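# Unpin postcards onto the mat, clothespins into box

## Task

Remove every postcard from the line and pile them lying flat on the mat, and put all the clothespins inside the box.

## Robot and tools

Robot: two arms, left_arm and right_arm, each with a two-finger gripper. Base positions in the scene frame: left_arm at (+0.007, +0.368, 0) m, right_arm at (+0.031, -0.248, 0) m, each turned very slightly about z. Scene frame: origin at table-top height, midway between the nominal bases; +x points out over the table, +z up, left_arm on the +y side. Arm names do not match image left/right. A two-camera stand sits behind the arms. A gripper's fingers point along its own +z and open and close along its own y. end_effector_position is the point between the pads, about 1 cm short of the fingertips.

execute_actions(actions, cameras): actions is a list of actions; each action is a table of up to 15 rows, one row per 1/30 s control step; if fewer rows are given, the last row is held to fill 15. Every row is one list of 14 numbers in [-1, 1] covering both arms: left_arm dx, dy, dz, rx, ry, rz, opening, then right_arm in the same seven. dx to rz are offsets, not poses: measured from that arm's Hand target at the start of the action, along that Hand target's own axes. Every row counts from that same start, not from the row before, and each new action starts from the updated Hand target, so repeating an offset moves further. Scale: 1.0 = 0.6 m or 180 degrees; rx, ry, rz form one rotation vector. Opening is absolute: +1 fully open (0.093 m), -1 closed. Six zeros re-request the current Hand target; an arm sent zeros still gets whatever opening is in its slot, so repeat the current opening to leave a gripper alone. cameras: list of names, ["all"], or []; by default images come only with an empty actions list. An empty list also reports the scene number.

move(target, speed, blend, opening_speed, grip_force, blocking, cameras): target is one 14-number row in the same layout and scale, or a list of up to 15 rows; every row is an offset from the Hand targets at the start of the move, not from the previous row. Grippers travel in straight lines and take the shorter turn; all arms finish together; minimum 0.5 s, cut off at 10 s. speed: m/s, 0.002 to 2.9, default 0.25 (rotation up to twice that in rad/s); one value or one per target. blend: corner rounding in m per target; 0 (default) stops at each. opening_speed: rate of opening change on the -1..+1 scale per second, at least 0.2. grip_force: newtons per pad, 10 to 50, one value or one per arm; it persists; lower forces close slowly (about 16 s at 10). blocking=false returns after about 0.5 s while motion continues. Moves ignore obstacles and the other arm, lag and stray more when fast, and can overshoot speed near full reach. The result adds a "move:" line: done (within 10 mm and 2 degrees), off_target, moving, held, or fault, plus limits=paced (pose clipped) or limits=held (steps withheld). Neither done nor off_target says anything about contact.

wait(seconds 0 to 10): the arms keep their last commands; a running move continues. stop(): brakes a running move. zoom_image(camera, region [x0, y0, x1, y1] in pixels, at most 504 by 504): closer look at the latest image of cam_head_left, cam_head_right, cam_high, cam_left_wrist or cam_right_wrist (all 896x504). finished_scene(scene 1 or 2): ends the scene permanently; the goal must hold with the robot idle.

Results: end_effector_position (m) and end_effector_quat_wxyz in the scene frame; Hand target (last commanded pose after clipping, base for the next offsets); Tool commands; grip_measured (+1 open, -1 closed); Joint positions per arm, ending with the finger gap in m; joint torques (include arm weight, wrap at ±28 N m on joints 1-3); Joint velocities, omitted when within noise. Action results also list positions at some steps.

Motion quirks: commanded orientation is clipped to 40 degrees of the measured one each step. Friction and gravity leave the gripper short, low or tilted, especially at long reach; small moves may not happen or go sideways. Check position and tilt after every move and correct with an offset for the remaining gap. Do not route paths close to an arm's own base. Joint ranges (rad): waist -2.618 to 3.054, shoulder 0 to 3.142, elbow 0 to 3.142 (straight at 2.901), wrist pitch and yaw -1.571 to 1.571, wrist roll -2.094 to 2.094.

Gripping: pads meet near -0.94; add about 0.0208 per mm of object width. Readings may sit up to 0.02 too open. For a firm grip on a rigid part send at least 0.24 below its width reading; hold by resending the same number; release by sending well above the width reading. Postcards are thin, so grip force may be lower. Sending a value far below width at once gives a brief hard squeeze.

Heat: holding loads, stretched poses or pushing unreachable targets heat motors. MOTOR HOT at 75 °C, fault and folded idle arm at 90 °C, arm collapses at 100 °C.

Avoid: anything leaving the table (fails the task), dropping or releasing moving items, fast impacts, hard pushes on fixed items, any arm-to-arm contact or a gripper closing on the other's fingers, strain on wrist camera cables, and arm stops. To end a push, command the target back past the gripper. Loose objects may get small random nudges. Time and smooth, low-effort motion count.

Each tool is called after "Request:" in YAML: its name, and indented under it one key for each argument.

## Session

Request:
execute_actions:
  actions: []

Scene clock: 0.00 s.
left_arm: end_effector_position=(+0.3497, +0.2861, +0.2464) grip_measured=+1.000 end_effector_quat_wxyz=(+0.391, -0.015, +0.920, -0.004) | right_arm: end_effector_position=(+0.2952, -0.1293, +0.2215) grip_measured=+1.000 end_effector_quat_wxyz=(+0.466, +0.072, +0.862, +0.185)
Joint positions: left_arm=[-0.399 1.254 1.222 -0.769 -0.257 -0.283 0.093] | right_arm=[0.59 0.787 0.716 -0.462 0.219 0.588 0.093]
Joint velocities: within noise
Joint torques (N m): no reading
Heat: left arm: 34 °C; right arm: 44 °C.
Hand target: left_arm +0.3497, +0.2861, +0.2508; +0.395, -0.015, +0.918, -0.006 | right_arm +0.2953, -0.1291, +0.2249; +0.468, +0.072, +0.861, +0.187
Tool commands: left_gripper/opening=+1.0 right_gripper/opening=+1.0

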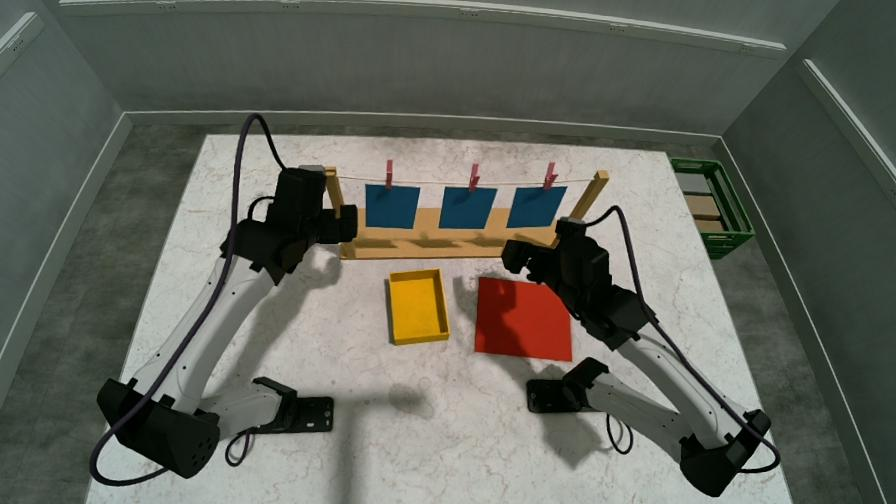

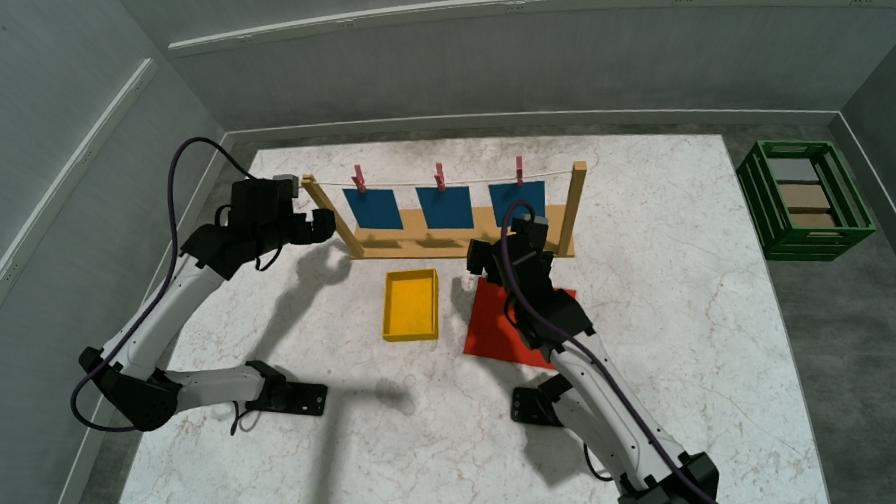

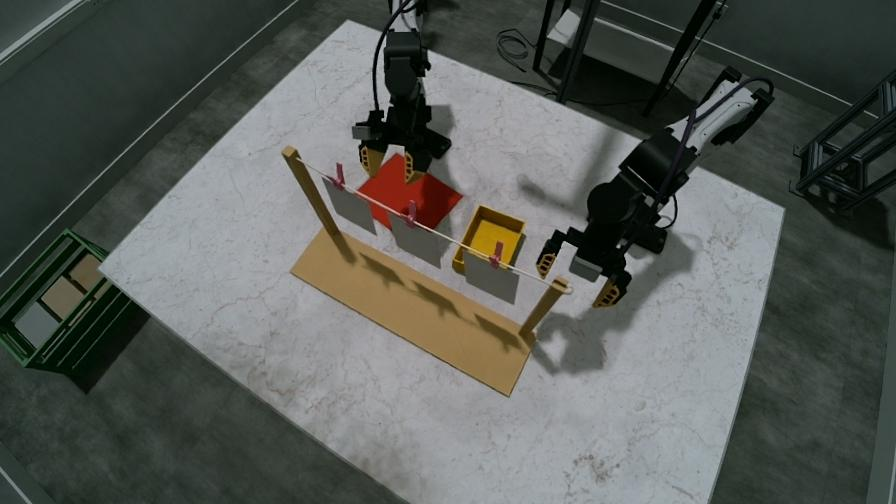

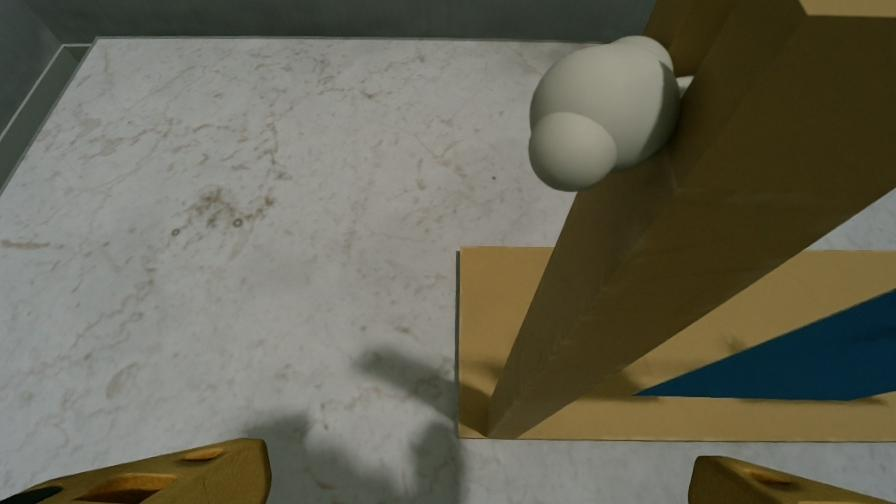

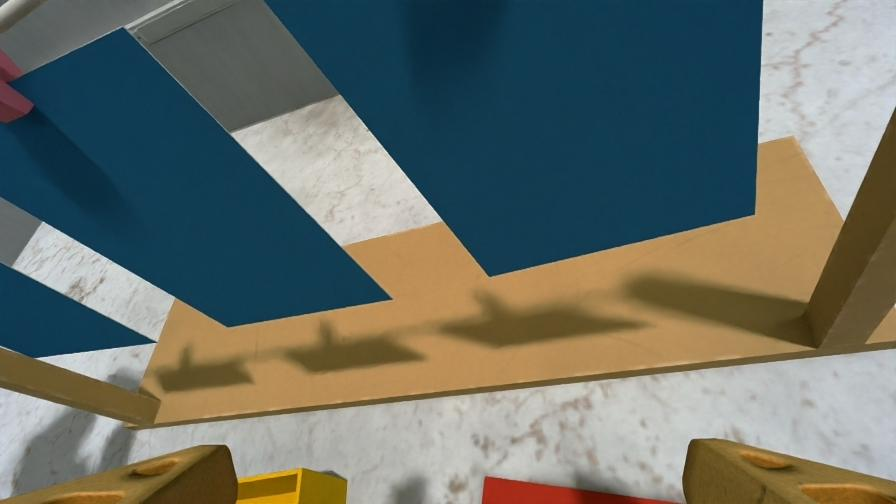

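Request:
move:
  target:
    - [0.116,-0.0728,-0.1445,0.166,-0.106,0.07,-0.316,-0.105,0.05,-0.092,-0.052,0.079,-0.318,0.3]
    - [0.1063,-0.1902,-0.0193,0.331,-0.2118,0.139,-0.316,-0.2095,0.0992,-0.1837,-0.1045,0.1585,-0.636,0.3]
  blend: [0.04,0]
  speed: 0.25
  grip_force: [25,25]
  cameras: ["all"]

Scene clock: 37.80 s.
left_arm: end_effector_position=(+0.3008, +0.1693, +0.2175) grip_measured=-0.314 end_effector_quat_wxyz=(+0.607, +0.363, +0.608, -0.360) | right_arm: end_effector_position=(+0.2734, -0.1393, +0.3960) grip_measured=+0.302 end_effector_quat_wxyz=(-0.302, +0.752, -0.552, +0.199)
Joint positions: left_arm=[-0.275 1.264 0.402 0.858 0.843 0.006 0.03] | right_arm=[0.511 1.328 2.039 -1.545 0.077 -1.437 0.06]
Joint torques (N m): left_arm=[0.39 -2.43 6.46 2.17 0.21 -0.15] | right_arm=[0.66 -2.33 7.27 1.35 0.04 -0.24]
Heat: left arm: 38 °C; right arm: 54 °C.
Hand target: left_arm +0.3002, +0.1700, +0.2150; +0.606, +0.363, +0.606, -0.364 | right_arm +0.2698, -0.1399, +0.4001; -0.223, +0.778, -0.565, +0.161
Off the commanded pose: left_arm 0.002 m, 0 deg | right_arm 0.006 m, 11 deg.
joint sent to its limit (right arm) — joint 4 (wrist pitch), lower limit. The joint targets are off in orientation, not in position.
grip_force (N): 25, 25
move: off_target (right_arm)

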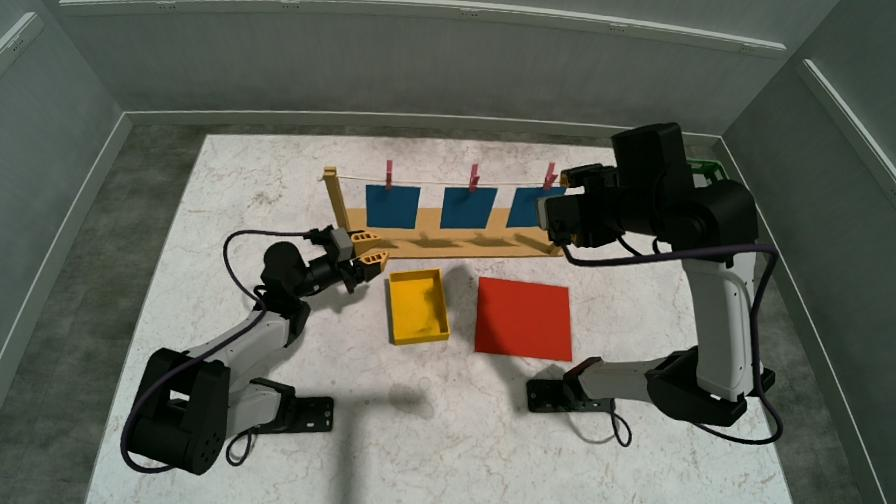

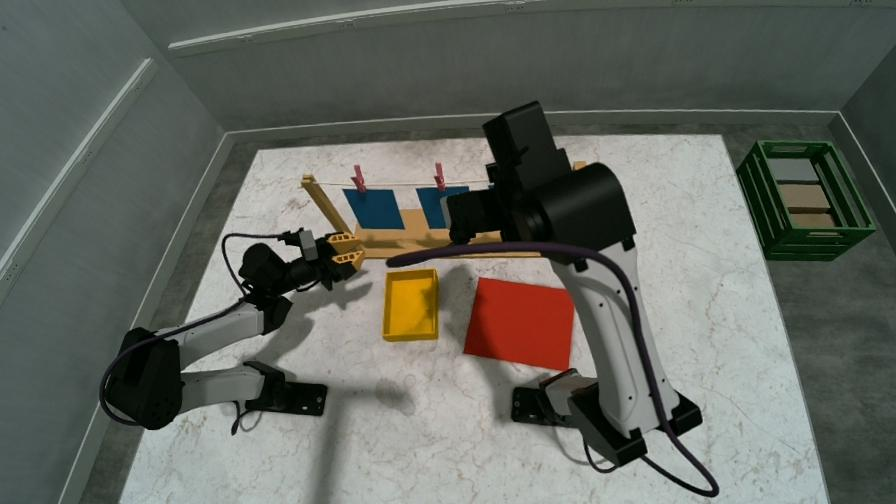

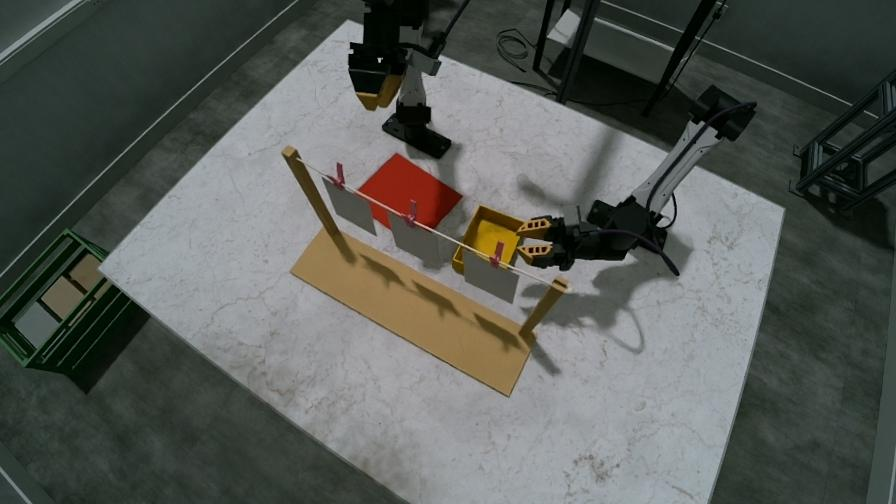

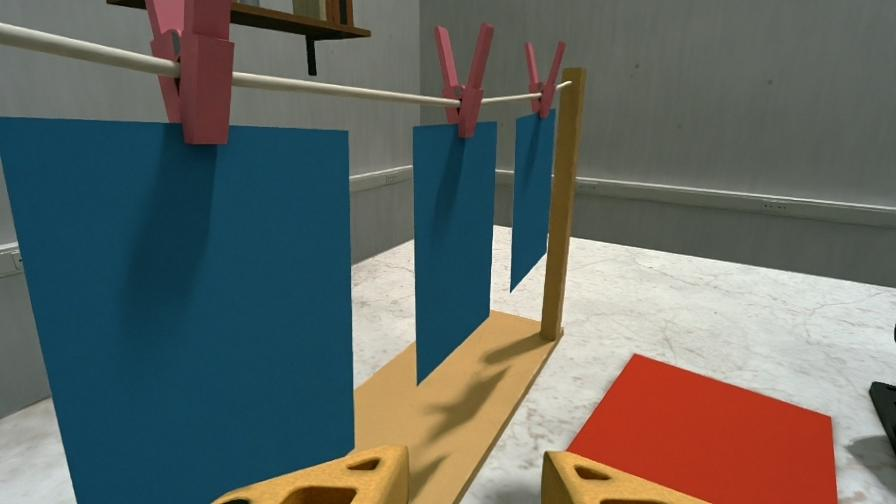

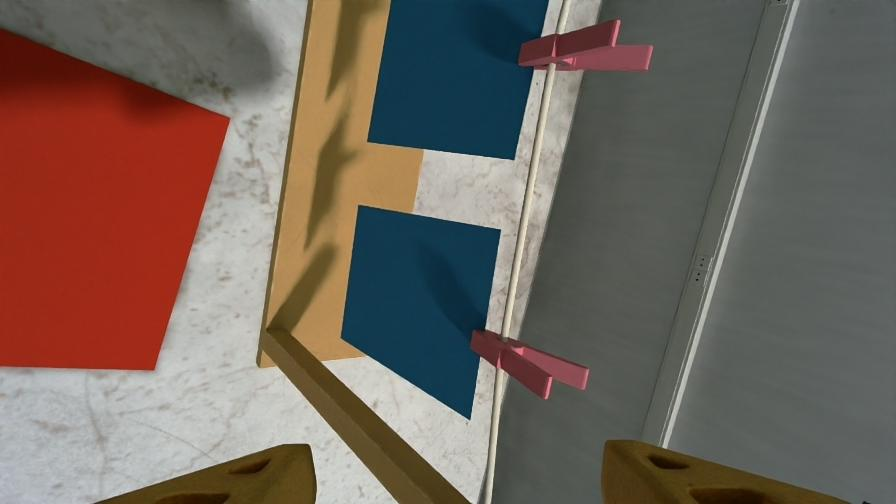

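Request:
move:
  target: [0.005,0.0145,0.1283,-0.0389,0,0,-0.399,0,0,0,0,0,0,0.3]
  speed: 0.15
  cameras: ["cam_left_wrist"]

Scene clock: 52.73 s.
left_arm: end_effector_position=(+0.3376, +0.1085, +0.2038) grip_measured=-0.397 end_effector_quat_wxyz=(+0.615, +0.332, +0.635, -0.330) | right_arm: end_effector_position=(+0.2735, -0.1394, +0.3960) grip_measured=+0.302 end_effector_quat_wxyz=(-0.302, +0.752, -0.552, +0.199)
Joint positions: left_arm=[-0.514 1.499 0.538 0.932 0.504 0.004 0.026] | right_arm=[0.511 1.328 2.039 -1.545 0.077 -1.437 0.06]
Joint torques (N m): left_arm=[-0.54 -4.05 8.88 2.33 -0.11 -0.12] | right_arm=[0.7 -2.33 7.3 1.35 0.03 -0.23]
Heat: left arm: 38 °C; right arm: 53 °C.
Hand target: left_arm +0.3442, +0.1062, +0.2122; +0.628, +0.326, +0.627, -0.326 | right_arm +0.2698, -0.1399, +0.4001; -0.223, +0.778, -0.565, +0.162
Off the commanded pose: left_arm 0.011 m, 2 deg | right_arm 0.006 m, 11 deg.
joint sent to its limit (right arm) — joint 4 (wrist pitch), lower limit. The joint targets are off in orientation, not in position.
grip_force (N): 25, 25
move: off_target (left_arm, right_arm)
Images, in order (width x height): cam_left_wrist 896x504.

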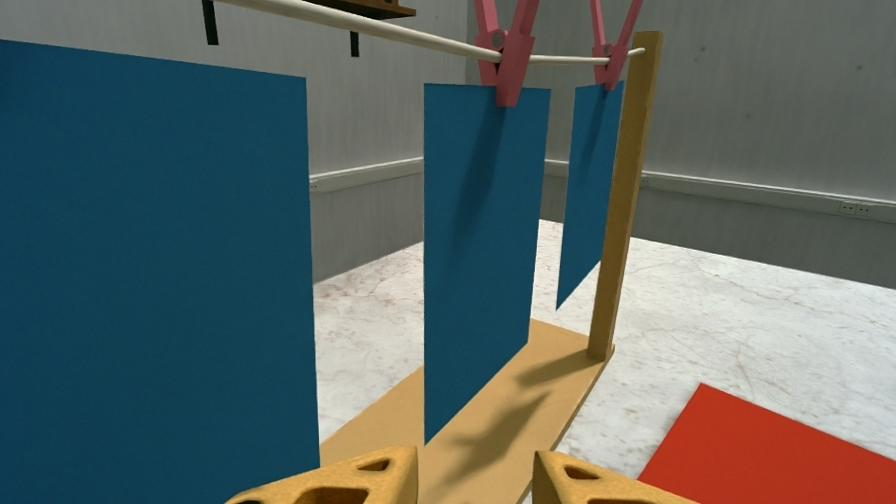

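Request:
move:
  target: [-0.008,0.01,0.1,0,0,0,-0.399,0,0,0,0,0,0,0.3]
  speed: 0.1
  cameras: ["cam_left_wrist"]

Scene clock: 56.77 s.
left_arm: end_effector_position=(+0.3770, +0.0627, +0.2181) grip_measured=-0.397 end_effector_quat_wxyz=(+0.628, +0.333, +0.621, -0.330) | right_arm: end_effector_position=(+0.2735, -0.1394, +0.3960) grip_measured=+0.302 end_effector_quat_wxyz=(-0.302, +0.752, -0.552, +0.199)
Joint positions: left_arm=[-0.584 1.692 0.768 0.932 0.435 0.004 0.026] | right_arm=[0.511 1.328 2.039 -1.545 0.077 -1.437 0.06]
Joint torques (N m): left_arm=[-0.39 -5.74 9.03 2.02 -0.15 -0.12] | right_arm=[0.69 -2.32 7.27 1.35 0.03 -0.24]
Heat: left arm: 39 °C; right arm: 53 °C.
Hand target: left_arm +0.3836, +0.0605, +0.2169; +0.628, +0.326, +0.628, -0.326 | right_arm +0.2698, -0.1399, +0.4001; -0.223, +0.778, -0.565, +0.162
Off the commanded pose: left_arm 0.007 m, 1 deg | right_arm 0.006 m, 11 deg.
joint sent to its limit (right arm) — joint 4 (wrist pitch), lower limit. The joint targets are off in orientation, not in position.
grip_force (N): 25, 25
move: off_target (right_arm)
Images, in order (width x height): cam_left_wrist 896x504.

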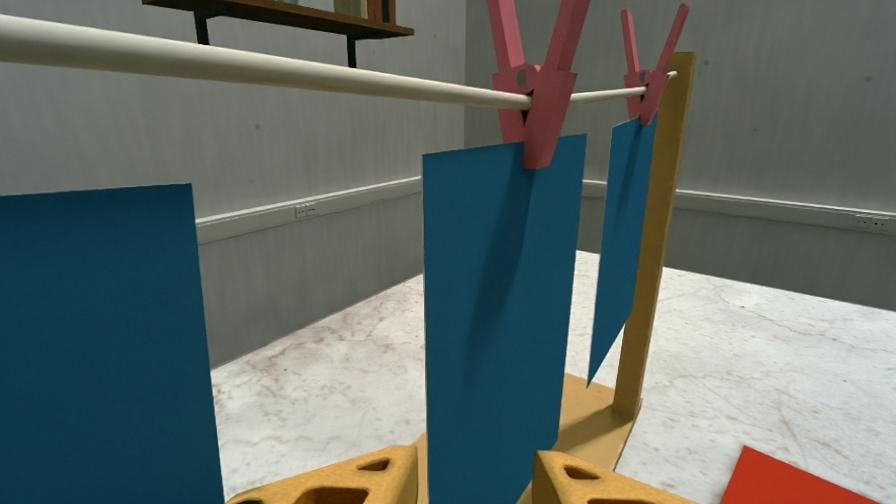

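Request:
move:
  target: [0,-0.003,0.05,0,0,0,-0.399,0,0,0,0,0,0,0.3]
  speed: 0.08
  cameras: ["cam_left_wrist"]

Scene clock: 60.63 s.
left_arm: end_effector_position=(+0.3927, +0.0374, +0.2194) grip_measured=-0.397 end_effector_quat_wxyz=(+0.629, +0.333, +0.620, -0.331) | right_arm: end_effector_position=(+0.2735, -0.1394, +0.3960) grip_measured=+0.302 end_effector_quat_wxyz=(-0.302, +0.752, -0.552, +0.199)
Joint positions: left_arm=[-0.623 1.781 0.88 0.913 0.397 0.004 0.026] | right_arm=[0.511 1.328 2.039 -1.545 0.077 -1.437 0.06]
Joint torques (N m): left_arm=[-0.39 -6.49 9.21 2.03 -0.14 -0.11] | right_arm=[0.66 -2.36 7.3 1.36 0.02 -0.23]
Heat: left arm: 39 °C; right arm: 53 °C.
Hand target: left_arm +0.3994, +0.0349, +0.2170; +0.628, +0.326, +0.627, -0.326 | right_arm +0.2698, -0.1399, +0.4001; -0.223, +0.778, -0.565, +0.162
Off the commanded pose: left_arm 0.007 m, 1 deg | right_arm 0.006 m, 11 deg.
joint sent to its limit (right arm) — joint 4 (wrist pitch), lower limit. The joint targets are off in orientation, not in position.
grip_force (N): 25, 25
move: off_target (right_arm)
Images, in order (width x height): cam_left_wrist 896x504.

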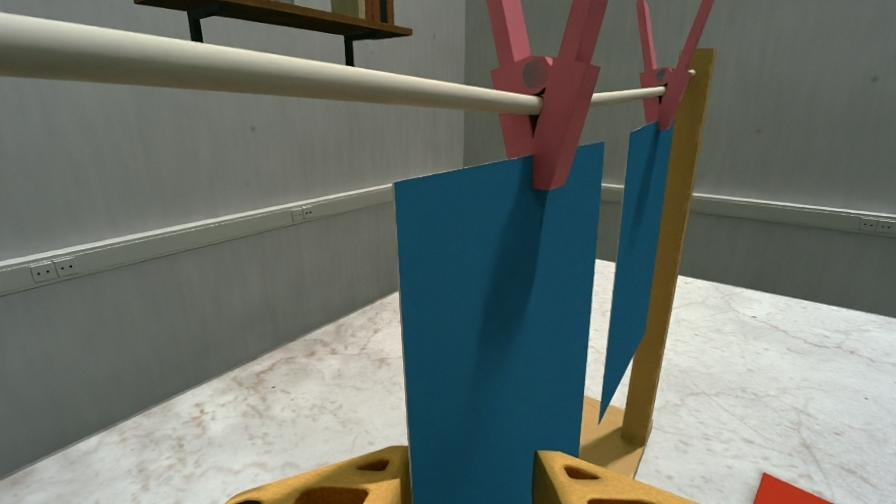

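Request:
move:
  target:
    - [0,0.003,0.0,0,0,0,-0.65,0,0,0,0,0,0,0.3]
    - [0,0.003,0.0,0,0,0,-1,0,0,0,0,0,0,0.3]
  speed: 0.05
  opening_speed: 0.3
  cameras: ["cam_left_wrist","cam_head_left"]

Scene clock: 66.17 s.
left_arm: end_effector_position=(+0.3935, +0.0369, +0.2217) grip_measured=-0.972 end_effector_quat_wxyz=(+0.631, +0.332, +0.618, -0.331) | right_arm: end_effector_position=(+0.2735, -0.1394, +0.3960) grip_measured=+0.302 end_effector_quat_wxyz=(-0.302, +0.752, -0.552, +0.199)
Joint positions: left_arm=[-0.623 1.781 0.886 0.912 0.396 0.004 0] | right_arm=[0.511 1.328 2.039 -1.545 0.077 -1.437 0.06]
Joint torques (N m): left_arm=[0.03 -6.38 8.9 2 -0.09 -0.11] | right_arm=[0.68 -2.33 7.27 1.35 0.02 -0.23]
Heat: left arm: 40 °C; right arm: 53 °C.
Hand target: left_arm +0.4008, +0.0360, +0.2170; +0.628, +0.326, +0.627, -0.326 | right_arm +0.2698, -0.1399, +0.4001; -0.223, +0.778, -0.565, +0.162
Off the commanded pose: left_arm 0.009 m, 1 deg | right_arm 0.006 m, 11 deg.
joint sent to its limit (right arm) — joint 4 (wrist pitch), lower limit. The joint targets are off in orientation, not in position.
grip_force (N): 25, 25
move: off_target (right_arm)
Images, in order (width x height): cam_head_left 896x504, cam_left_wrist 896x504.

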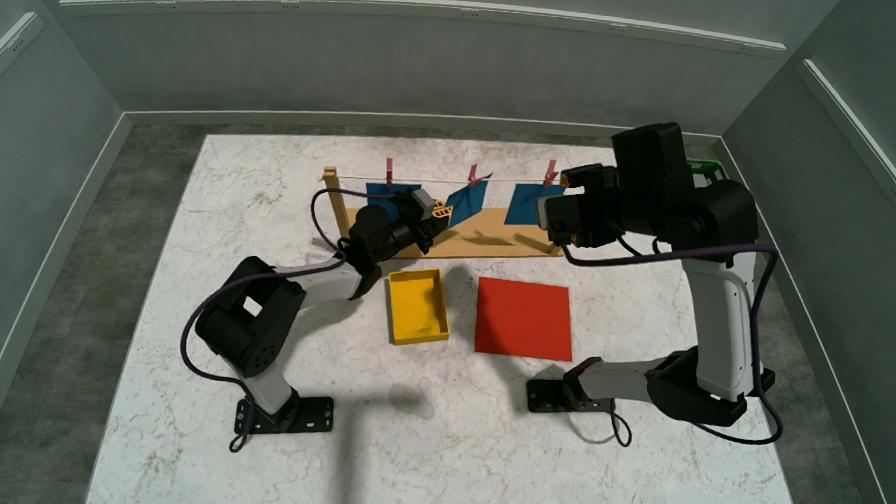

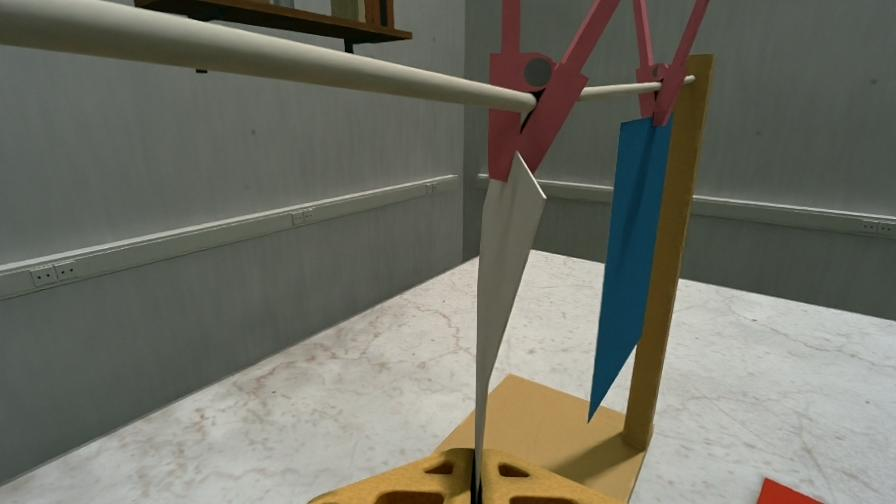

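Request:
move:
  target: [0,0,0.0,0,0,0,-1,-0.1567,-0.1443,0.0805,0,0,0,0.3]
  speed: 0.2
  cameras: ["cam_right_wrist","cam_head_right"]

Scene clock: 73.60 s.
left_arm: end_effector_position=(+0.3935, +0.0369, +0.2217) grip_measured=-0.972 end_effector_quat_wxyz=(+0.631, +0.332, +0.618, -0.331) | right_arm: end_effector_position=(+0.3347, -0.0213, +0.4027) grip_measured=+0.302 end_effector_quat_wxyz=(-0.319, +0.759, -0.534, +0.194)
Joint positions: left_arm=[-0.623 1.781 0.886 0.912 0.396 0.004 0] | right_arm=[0.782 1.771 2.491 -1.553 0.225 -1.263 0.06]
Joint torques (N m): left_arm=[0.02 -6.32 8.91 2 -0.07 -0.12] | right_arm=[0.46 -5.53 7.27 1.43 0.1 0.02]
Heat: left arm: 40 °C; right arm: 53 °C.
Hand target: left_arm +0.4008, +0.0360, +0.2170; +0.628, +0.326, +0.627, -0.326 | right_arm +0.3347, -0.0197, +0.4050; -0.223, +0.778, -0.565, +0.162
Off the commanded pose: left_arm 0.009 m, 1 deg | right_arm 0.003 m, 12 deg.
joint sent to its limit (right arm) — joint 4 (wrist pitch), lower limit. The joint targets are off in orientation, not in position.
grip_force (N): 25, 25
move: off_target (right_arm)
Images, in order (width x height): cam_head_right 896x504, cam_right_wrist 896x504.

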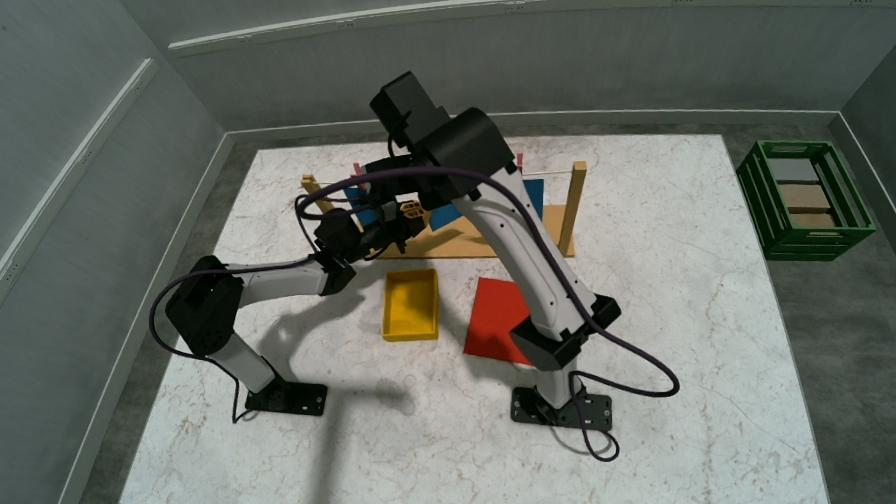

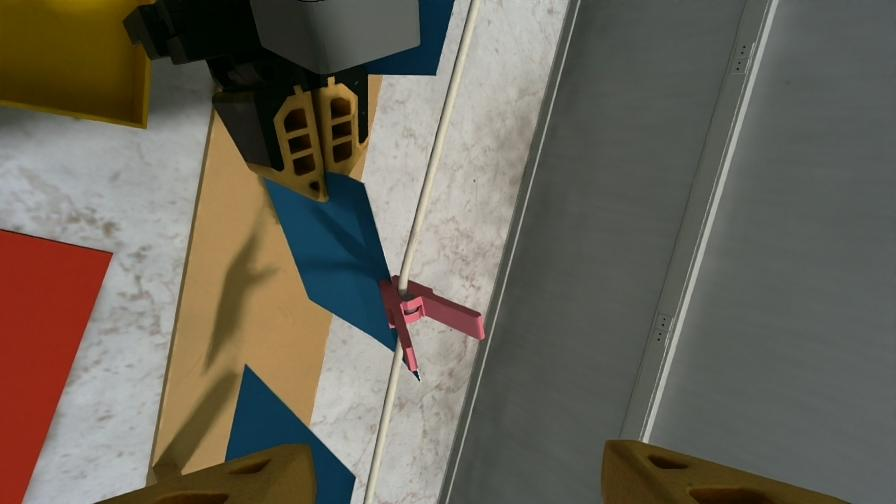

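Request:
move:
  target: [0,0,0.0,0,0,0,-1,0.012,-0.002,0.0167,0,0,-0.17,0.3]
  speed: 0.2
  cameras: ["cam_right_wrist","cam_high"]

Scene clock: 86.13 s.
left_arm: end_effector_position=(+0.3935, +0.0369, +0.2217) grip_measured=-0.972 end_effector_quat_wxyz=(+0.631, +0.332, +0.618, -0.331) | right_arm: end_effector_position=(+0.3381, -0.0257, +0.4023) grip_measured=+0.302 end_effector_quat_wxyz=(-0.258, +0.870, -0.325, +0.267)
Joint positions: left_arm=[-0.623 1.781 0.886 0.912 0.396 0.004 0] | right_arm=[0.761 1.771 2.491 -1.553 0.211 -1.79 0.06]
Joint torques (N m): left_arm=[0.03 -6.37 8.95 2.02 -0.09 -0.11] | right_arm=[-0.44 -4.53 6.22 1.41 0.04 -0.23]
Heat: left arm: 41 °C; right arm: 52 °C.
Hand target: left_arm +0.4008, +0.0360, +0.2170; +0.628, +0.326, +0.627, -0.326 | right_arm +0.3430, -0.0247, +0.3971; -0.172, +0.900, -0.339, +0.215
Off the commanded pose: left_arm 0.009 m, 1 deg | right_arm 0.007 m, 12 deg.
joint sent to its limit (right arm) — joint 4 (wrist pitch), lower limit. The joint targets are off in orientation, not in position.
grip_force (N): 25, 25
move: off_target (right_arm)
Images, in order (width x height): cam_high 896x504, cam_right_wrist 896x504.

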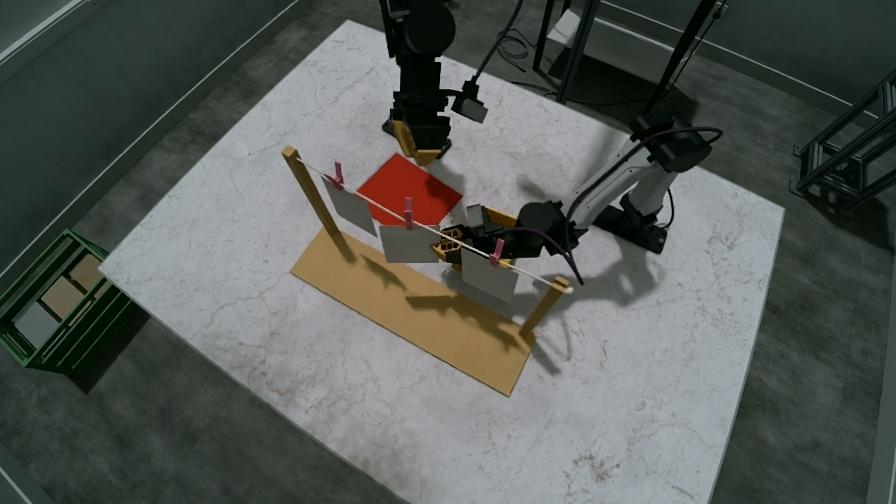

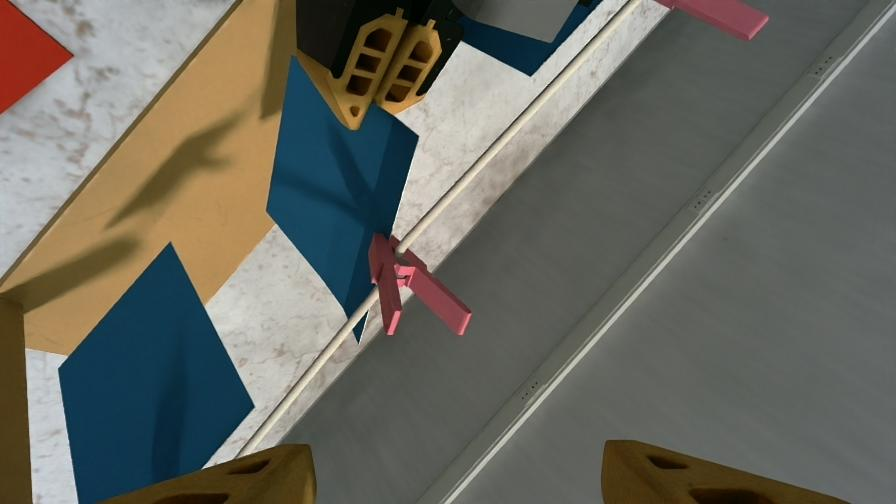

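Request:
move:
  target: [0,0,0.0,0,0,0,-1,0.0027,-0.0007,0.074,0.0657,0.0137,0.0046,0.3]
  speed: 0.15
  cameras: ["cam_right_wrist"]

Scene clock: 96.60 s.
left_arm: end_effector_position=(+0.3935, +0.0369, +0.2217) grip_measured=-0.972 end_effector_quat_wxyz=(+0.631, +0.332, +0.618, -0.331) | right_arm: end_effector_position=(+0.3696, -0.0145, +0.3528) grip_measured=+0.302 end_effector_quat_wxyz=(-0.247, +0.872, -0.330, +0.263)
Joint positions: left_arm=[-0.623 1.781 0.886 0.912 0.396 0.004 0] | right_arm=[0.724 1.708 2.145 -1.29 0.193 -1.81 0.06]
Joint torques (N m): left_arm=[0.03 -6.38 8.96 2.01 -0.09 -0.11] | right_arm=[-0.55 -9.24 5.81 1.53 -0.09 -0.24]
Heat: left arm: 42 °C; right arm: 51 °C.
Hand target: left_arm +0.4008, +0.0360, +0.2170; +0.628, +0.326, +0.627, -0.326 | right_arm +0.3666, -0.0182, +0.3600; -0.258, +0.870, -0.325, +0.266
Off the commanded pose: left_arm 0.009 m, 1 deg | right_arm 0.009 m, 1 deg.
grip_force (N): 25, 25
move: done
Images, in order (width x height): cam_right_wrist 896x504.

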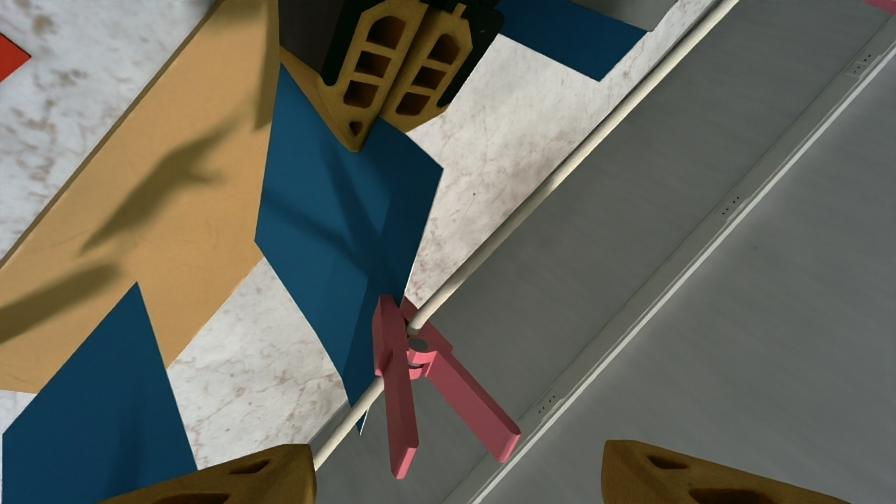

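Request:
move:
  target: [0,0,0.0,0,0,0,-1,0.0067,0.0013,0.0683,0,0,-0.045,0.3]
  speed: 0.1
  cameras: ["cam_right_wrist"]

Scene clock: 103.60 s.
left_arm: end_effector_position=(+0.3935, +0.0369, +0.2217) grip_measured=-0.972 end_effector_quat_wxyz=(+0.631, +0.332, +0.618, -0.331) | right_arm: end_effector_position=(+0.3932, -0.0100, +0.3336) grip_measured=+0.302 end_effector_quat_wxyz=(-0.238, +0.889, -0.268, +0.286)
Joint positions: left_arm=[-0.623 1.781 0.886 0.912 0.396 0.004 0] | right_arm=[0.688 1.708 2.031 -1.146 0.168 -1.977 0.06]
Joint torques (N m): left_arm=[0.03 -6.32 8.95 2.01 -0.09 -0.12] | right_arm=[-0.55 -7.47 6.32 1.58 -0.1 -0.23]
Heat: left arm: 42 °C; right arm: 51 °C.
Hand target: left_arm +0.4008, +0.0360, +0.2170; +0.628, +0.326, +0.627, -0.326 | right_arm +0.3948, -0.0103, +0.3310; -0.239, +0.891, -0.263, +0.284
Off the commanded pose: left_arm 0.009 m, 1 deg | right_arm 0.003 m, 1 deg.
grip_force (N): 25, 25
move: done
Images, in order (width x height): cam_right_wrist 896x504.

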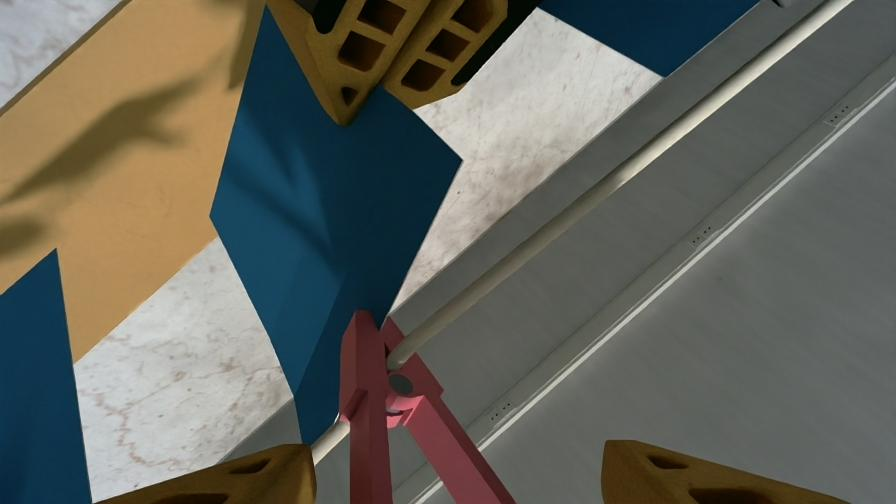

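Request:
move:
  target: [0,0,0.0,0,0,0,-1,0.002,0.007,0.0283,0,0,0,0.3]
  speed: 0.1
  cameras: ["cam_right_wrist"]

Scene clock: 109.13 s.
left_arm: end_effector_position=(+0.3935, +0.0369, +0.2217) grip_measured=-0.972 end_effector_quat_wxyz=(+0.631, +0.332, +0.618, -0.331) | right_arm: end_effector_position=(+0.4018, -0.0101, +0.3183) grip_measured=+0.302 end_effector_quat_wxyz=(-0.235, +0.890, -0.268, +0.284)
Joint positions: left_arm=[-0.623 1.781 0.886 0.912 0.396 0.004 0] | right_arm=[0.672 1.708 1.966 -1.088 0.157 -1.989 0.06]
Joint torques (N m): left_arm=[0.05 -6.37 8.9 2.01 -0.08 -0.11] | right_arm=[-0.59 -7.54 6.65 1.65 -0.1 -0.25]
Heat: left arm: 42 °C; right arm: 50 °C.
Hand target: left_arm +0.4008, +0.0360, +0.2170; +0.628, +0.326, +0.627, -0.326 | right_arm +0.4050, -0.0095, +0.3167; -0.239, +0.891, -0.263, +0.284
Off the commanded pose: left_arm 0.009 m, 1 deg | right_arm 0.004 m, 1 deg.
grip_force (N): 25, 25
move: done
Images, in order (width x height): cam_right_wrist 896x504.

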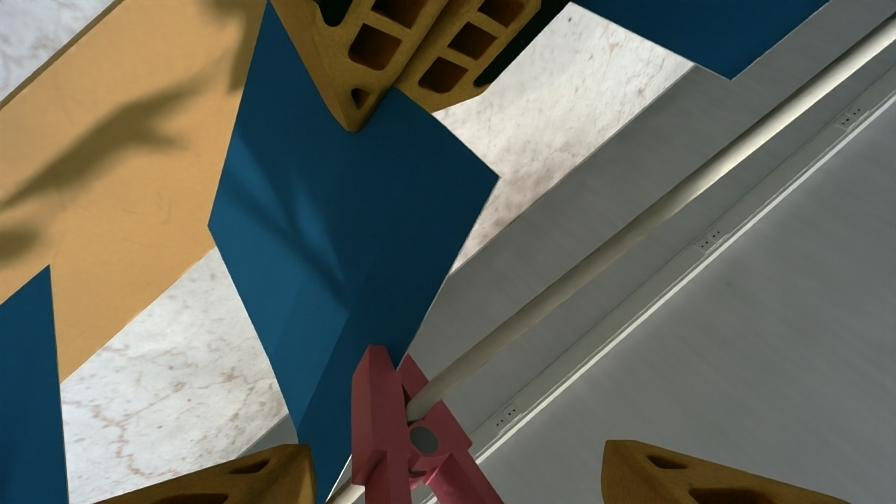

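Request:
move:
  target:
    - [0,0,0.0,0,0,0,-1,-0.003,0.004,-0.003,0,0,0,-0.3]
    - [0,0,0.0,0,0,0,-1,-0.003,0.004,-0.003,0,0,0,-0.5]
  speed: 0.05
  grip_force: [25,50]
  opening_speed: 0.4
  cameras: ["cam_right_wrist","cam_left_wrist"]

Scene clock: 115.80 s.
left_arm: end_effector_position=(+0.3943, +0.0372, +0.2206) grip_measured=-0.972 end_effector_quat_wxyz=(+0.630, +0.331, +0.621, -0.329) | right_arm: end_effector_position=(+0.4010, -0.0106, +0.3106) grip_measured=-0.493 end_effector_quat_wxyz=(-0.228, +0.894, -0.268, +0.279)
Joint positions: left_arm=[-0.623 1.781 0.887 0.905 0.392 0.004 0] | right_arm=[0.672 1.708 1.945 -1.086 0.157 -1.989 0.022]
Joint torques (N m): left_arm=[0.03 -6.34 8.85 2.07 -0.03 -0.12] | right_arm=[-0.38 -8.9 6.69 1.64 -0.08 -0.23]
Heat: left arm: 42 °C; right arm: 51 °C.
Hand target: left_arm +0.4009, +0.0360, +0.2171; +0.628, +0.326, +0.627, -0.326 | right_arm +0.4018, -0.0107, +0.3159; -0.239, +0.891, -0.263, +0.284
Off the commanded pose: left_arm 0.008 m, 1 deg | right_arm 0.005 m, 2 deg.
grip_force (N): 25, 50
move: done
Images, in order (width x height): cam_left_wrist 896x504, cam_right_wrist 896x504.

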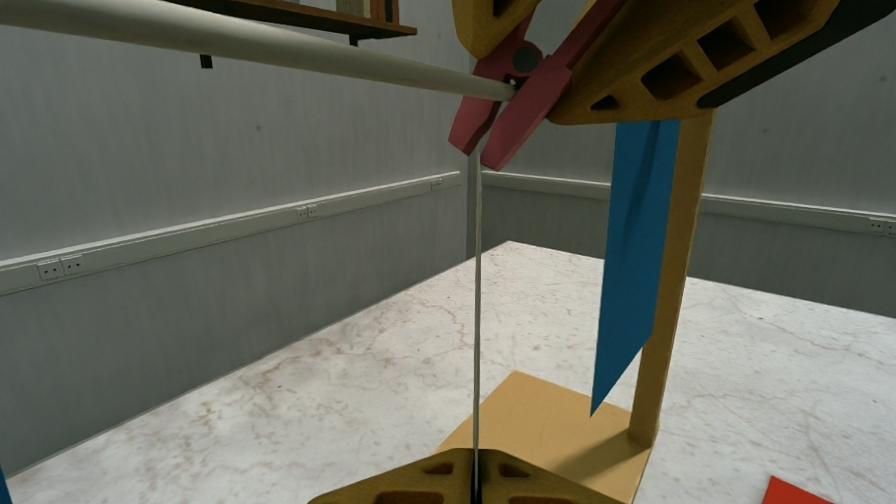

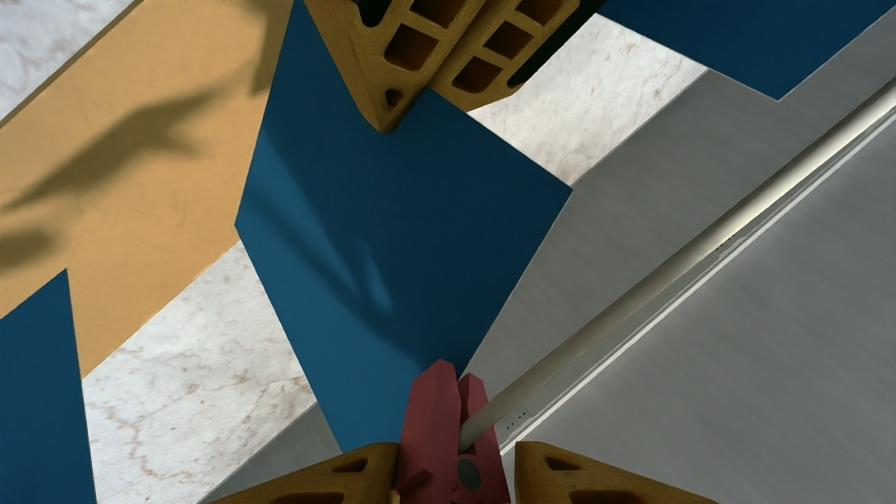

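Request:
move:
  target:
    - [0.083,0,0.0,0,0,0,-1,0,0,0,0,0,0,-0.64]
    - [0.083,-0.13,-0.1,0,0,0,-1,0,0,0,0,0,0,-0.64]
  speed: 0.15
  blend: [0.01,0]
  opening_speed: 0.4
  cameras: ["cam_right_wrist","cam_left_wrist","cam_head_left"]

Scene clock: 123.13 s.
left_arm: end_effector_position=(+0.3023, +0.0373, +0.1532) grip_measured=-0.972 end_effector_quat_wxyz=(+0.611, +0.337, +0.638, -0.327) | right_arm: end_effector_position=(+0.4015, -0.0103, +0.3112) grip_measured=-0.636 end_effector_quat_wxyz=(-0.229, +0.893, -0.268, +0.280)
Joint positions: left_arm=[-0.803 1.741 0.512 1.188 0.218 0.003 0] | right_arm=[0.672 1.708 1.945 -1.083 0.157 -1.989 0.015]
Joint velocities: left_arm=[within noise] | right_arm=[0.002 -0.017 0.002 0.022 0.007 0.081 0.004]
Joint torques (N m): left_arm=[-0.38 -8.53 5.33 2.41 -0.13 -0.11] | right_arm=[-0.38 -8.91 6.71 1.62 -0.09 -0.23]
Heat: left arm: 43 °C; right arm: 51 °C.
Hand target: left_arm +0.3025, +0.0402, +0.1672; +0.628, +0.326, +0.628, -0.326 | right_arm +0.4018, -0.0107, +0.3160; -0.239, +0.891, -0.263, +0.284
Off the commanded pose: left_arm 0.014 m, 3 deg | right_arm 0.005 m, 1 deg.
grip_force (N): 25, 50
move: off_target (left_arm); blend cut to 0 m at target 1
Images, in order (width x height): cam_head_left 896x504, cam_left_wrist 896x504, cam_right_wrist 896x504.

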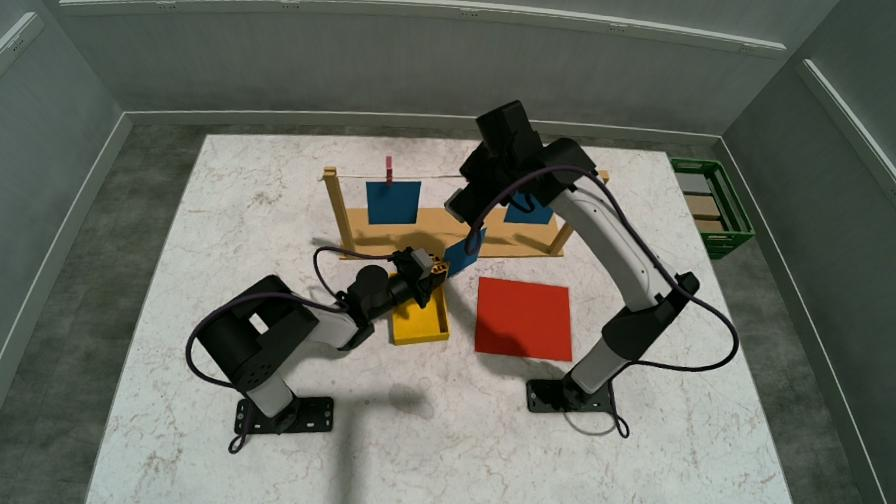

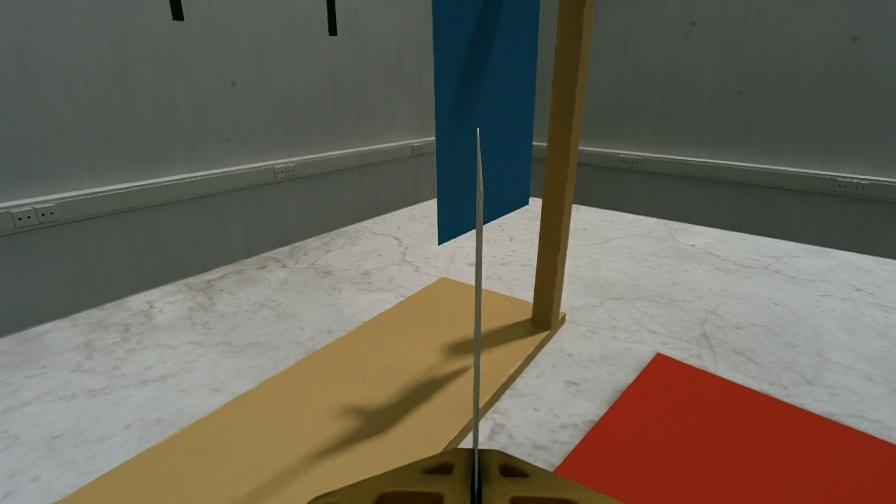

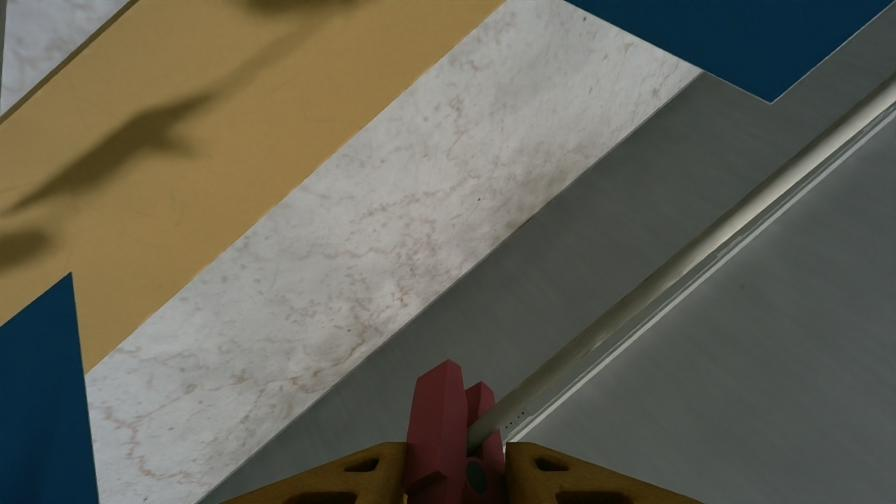

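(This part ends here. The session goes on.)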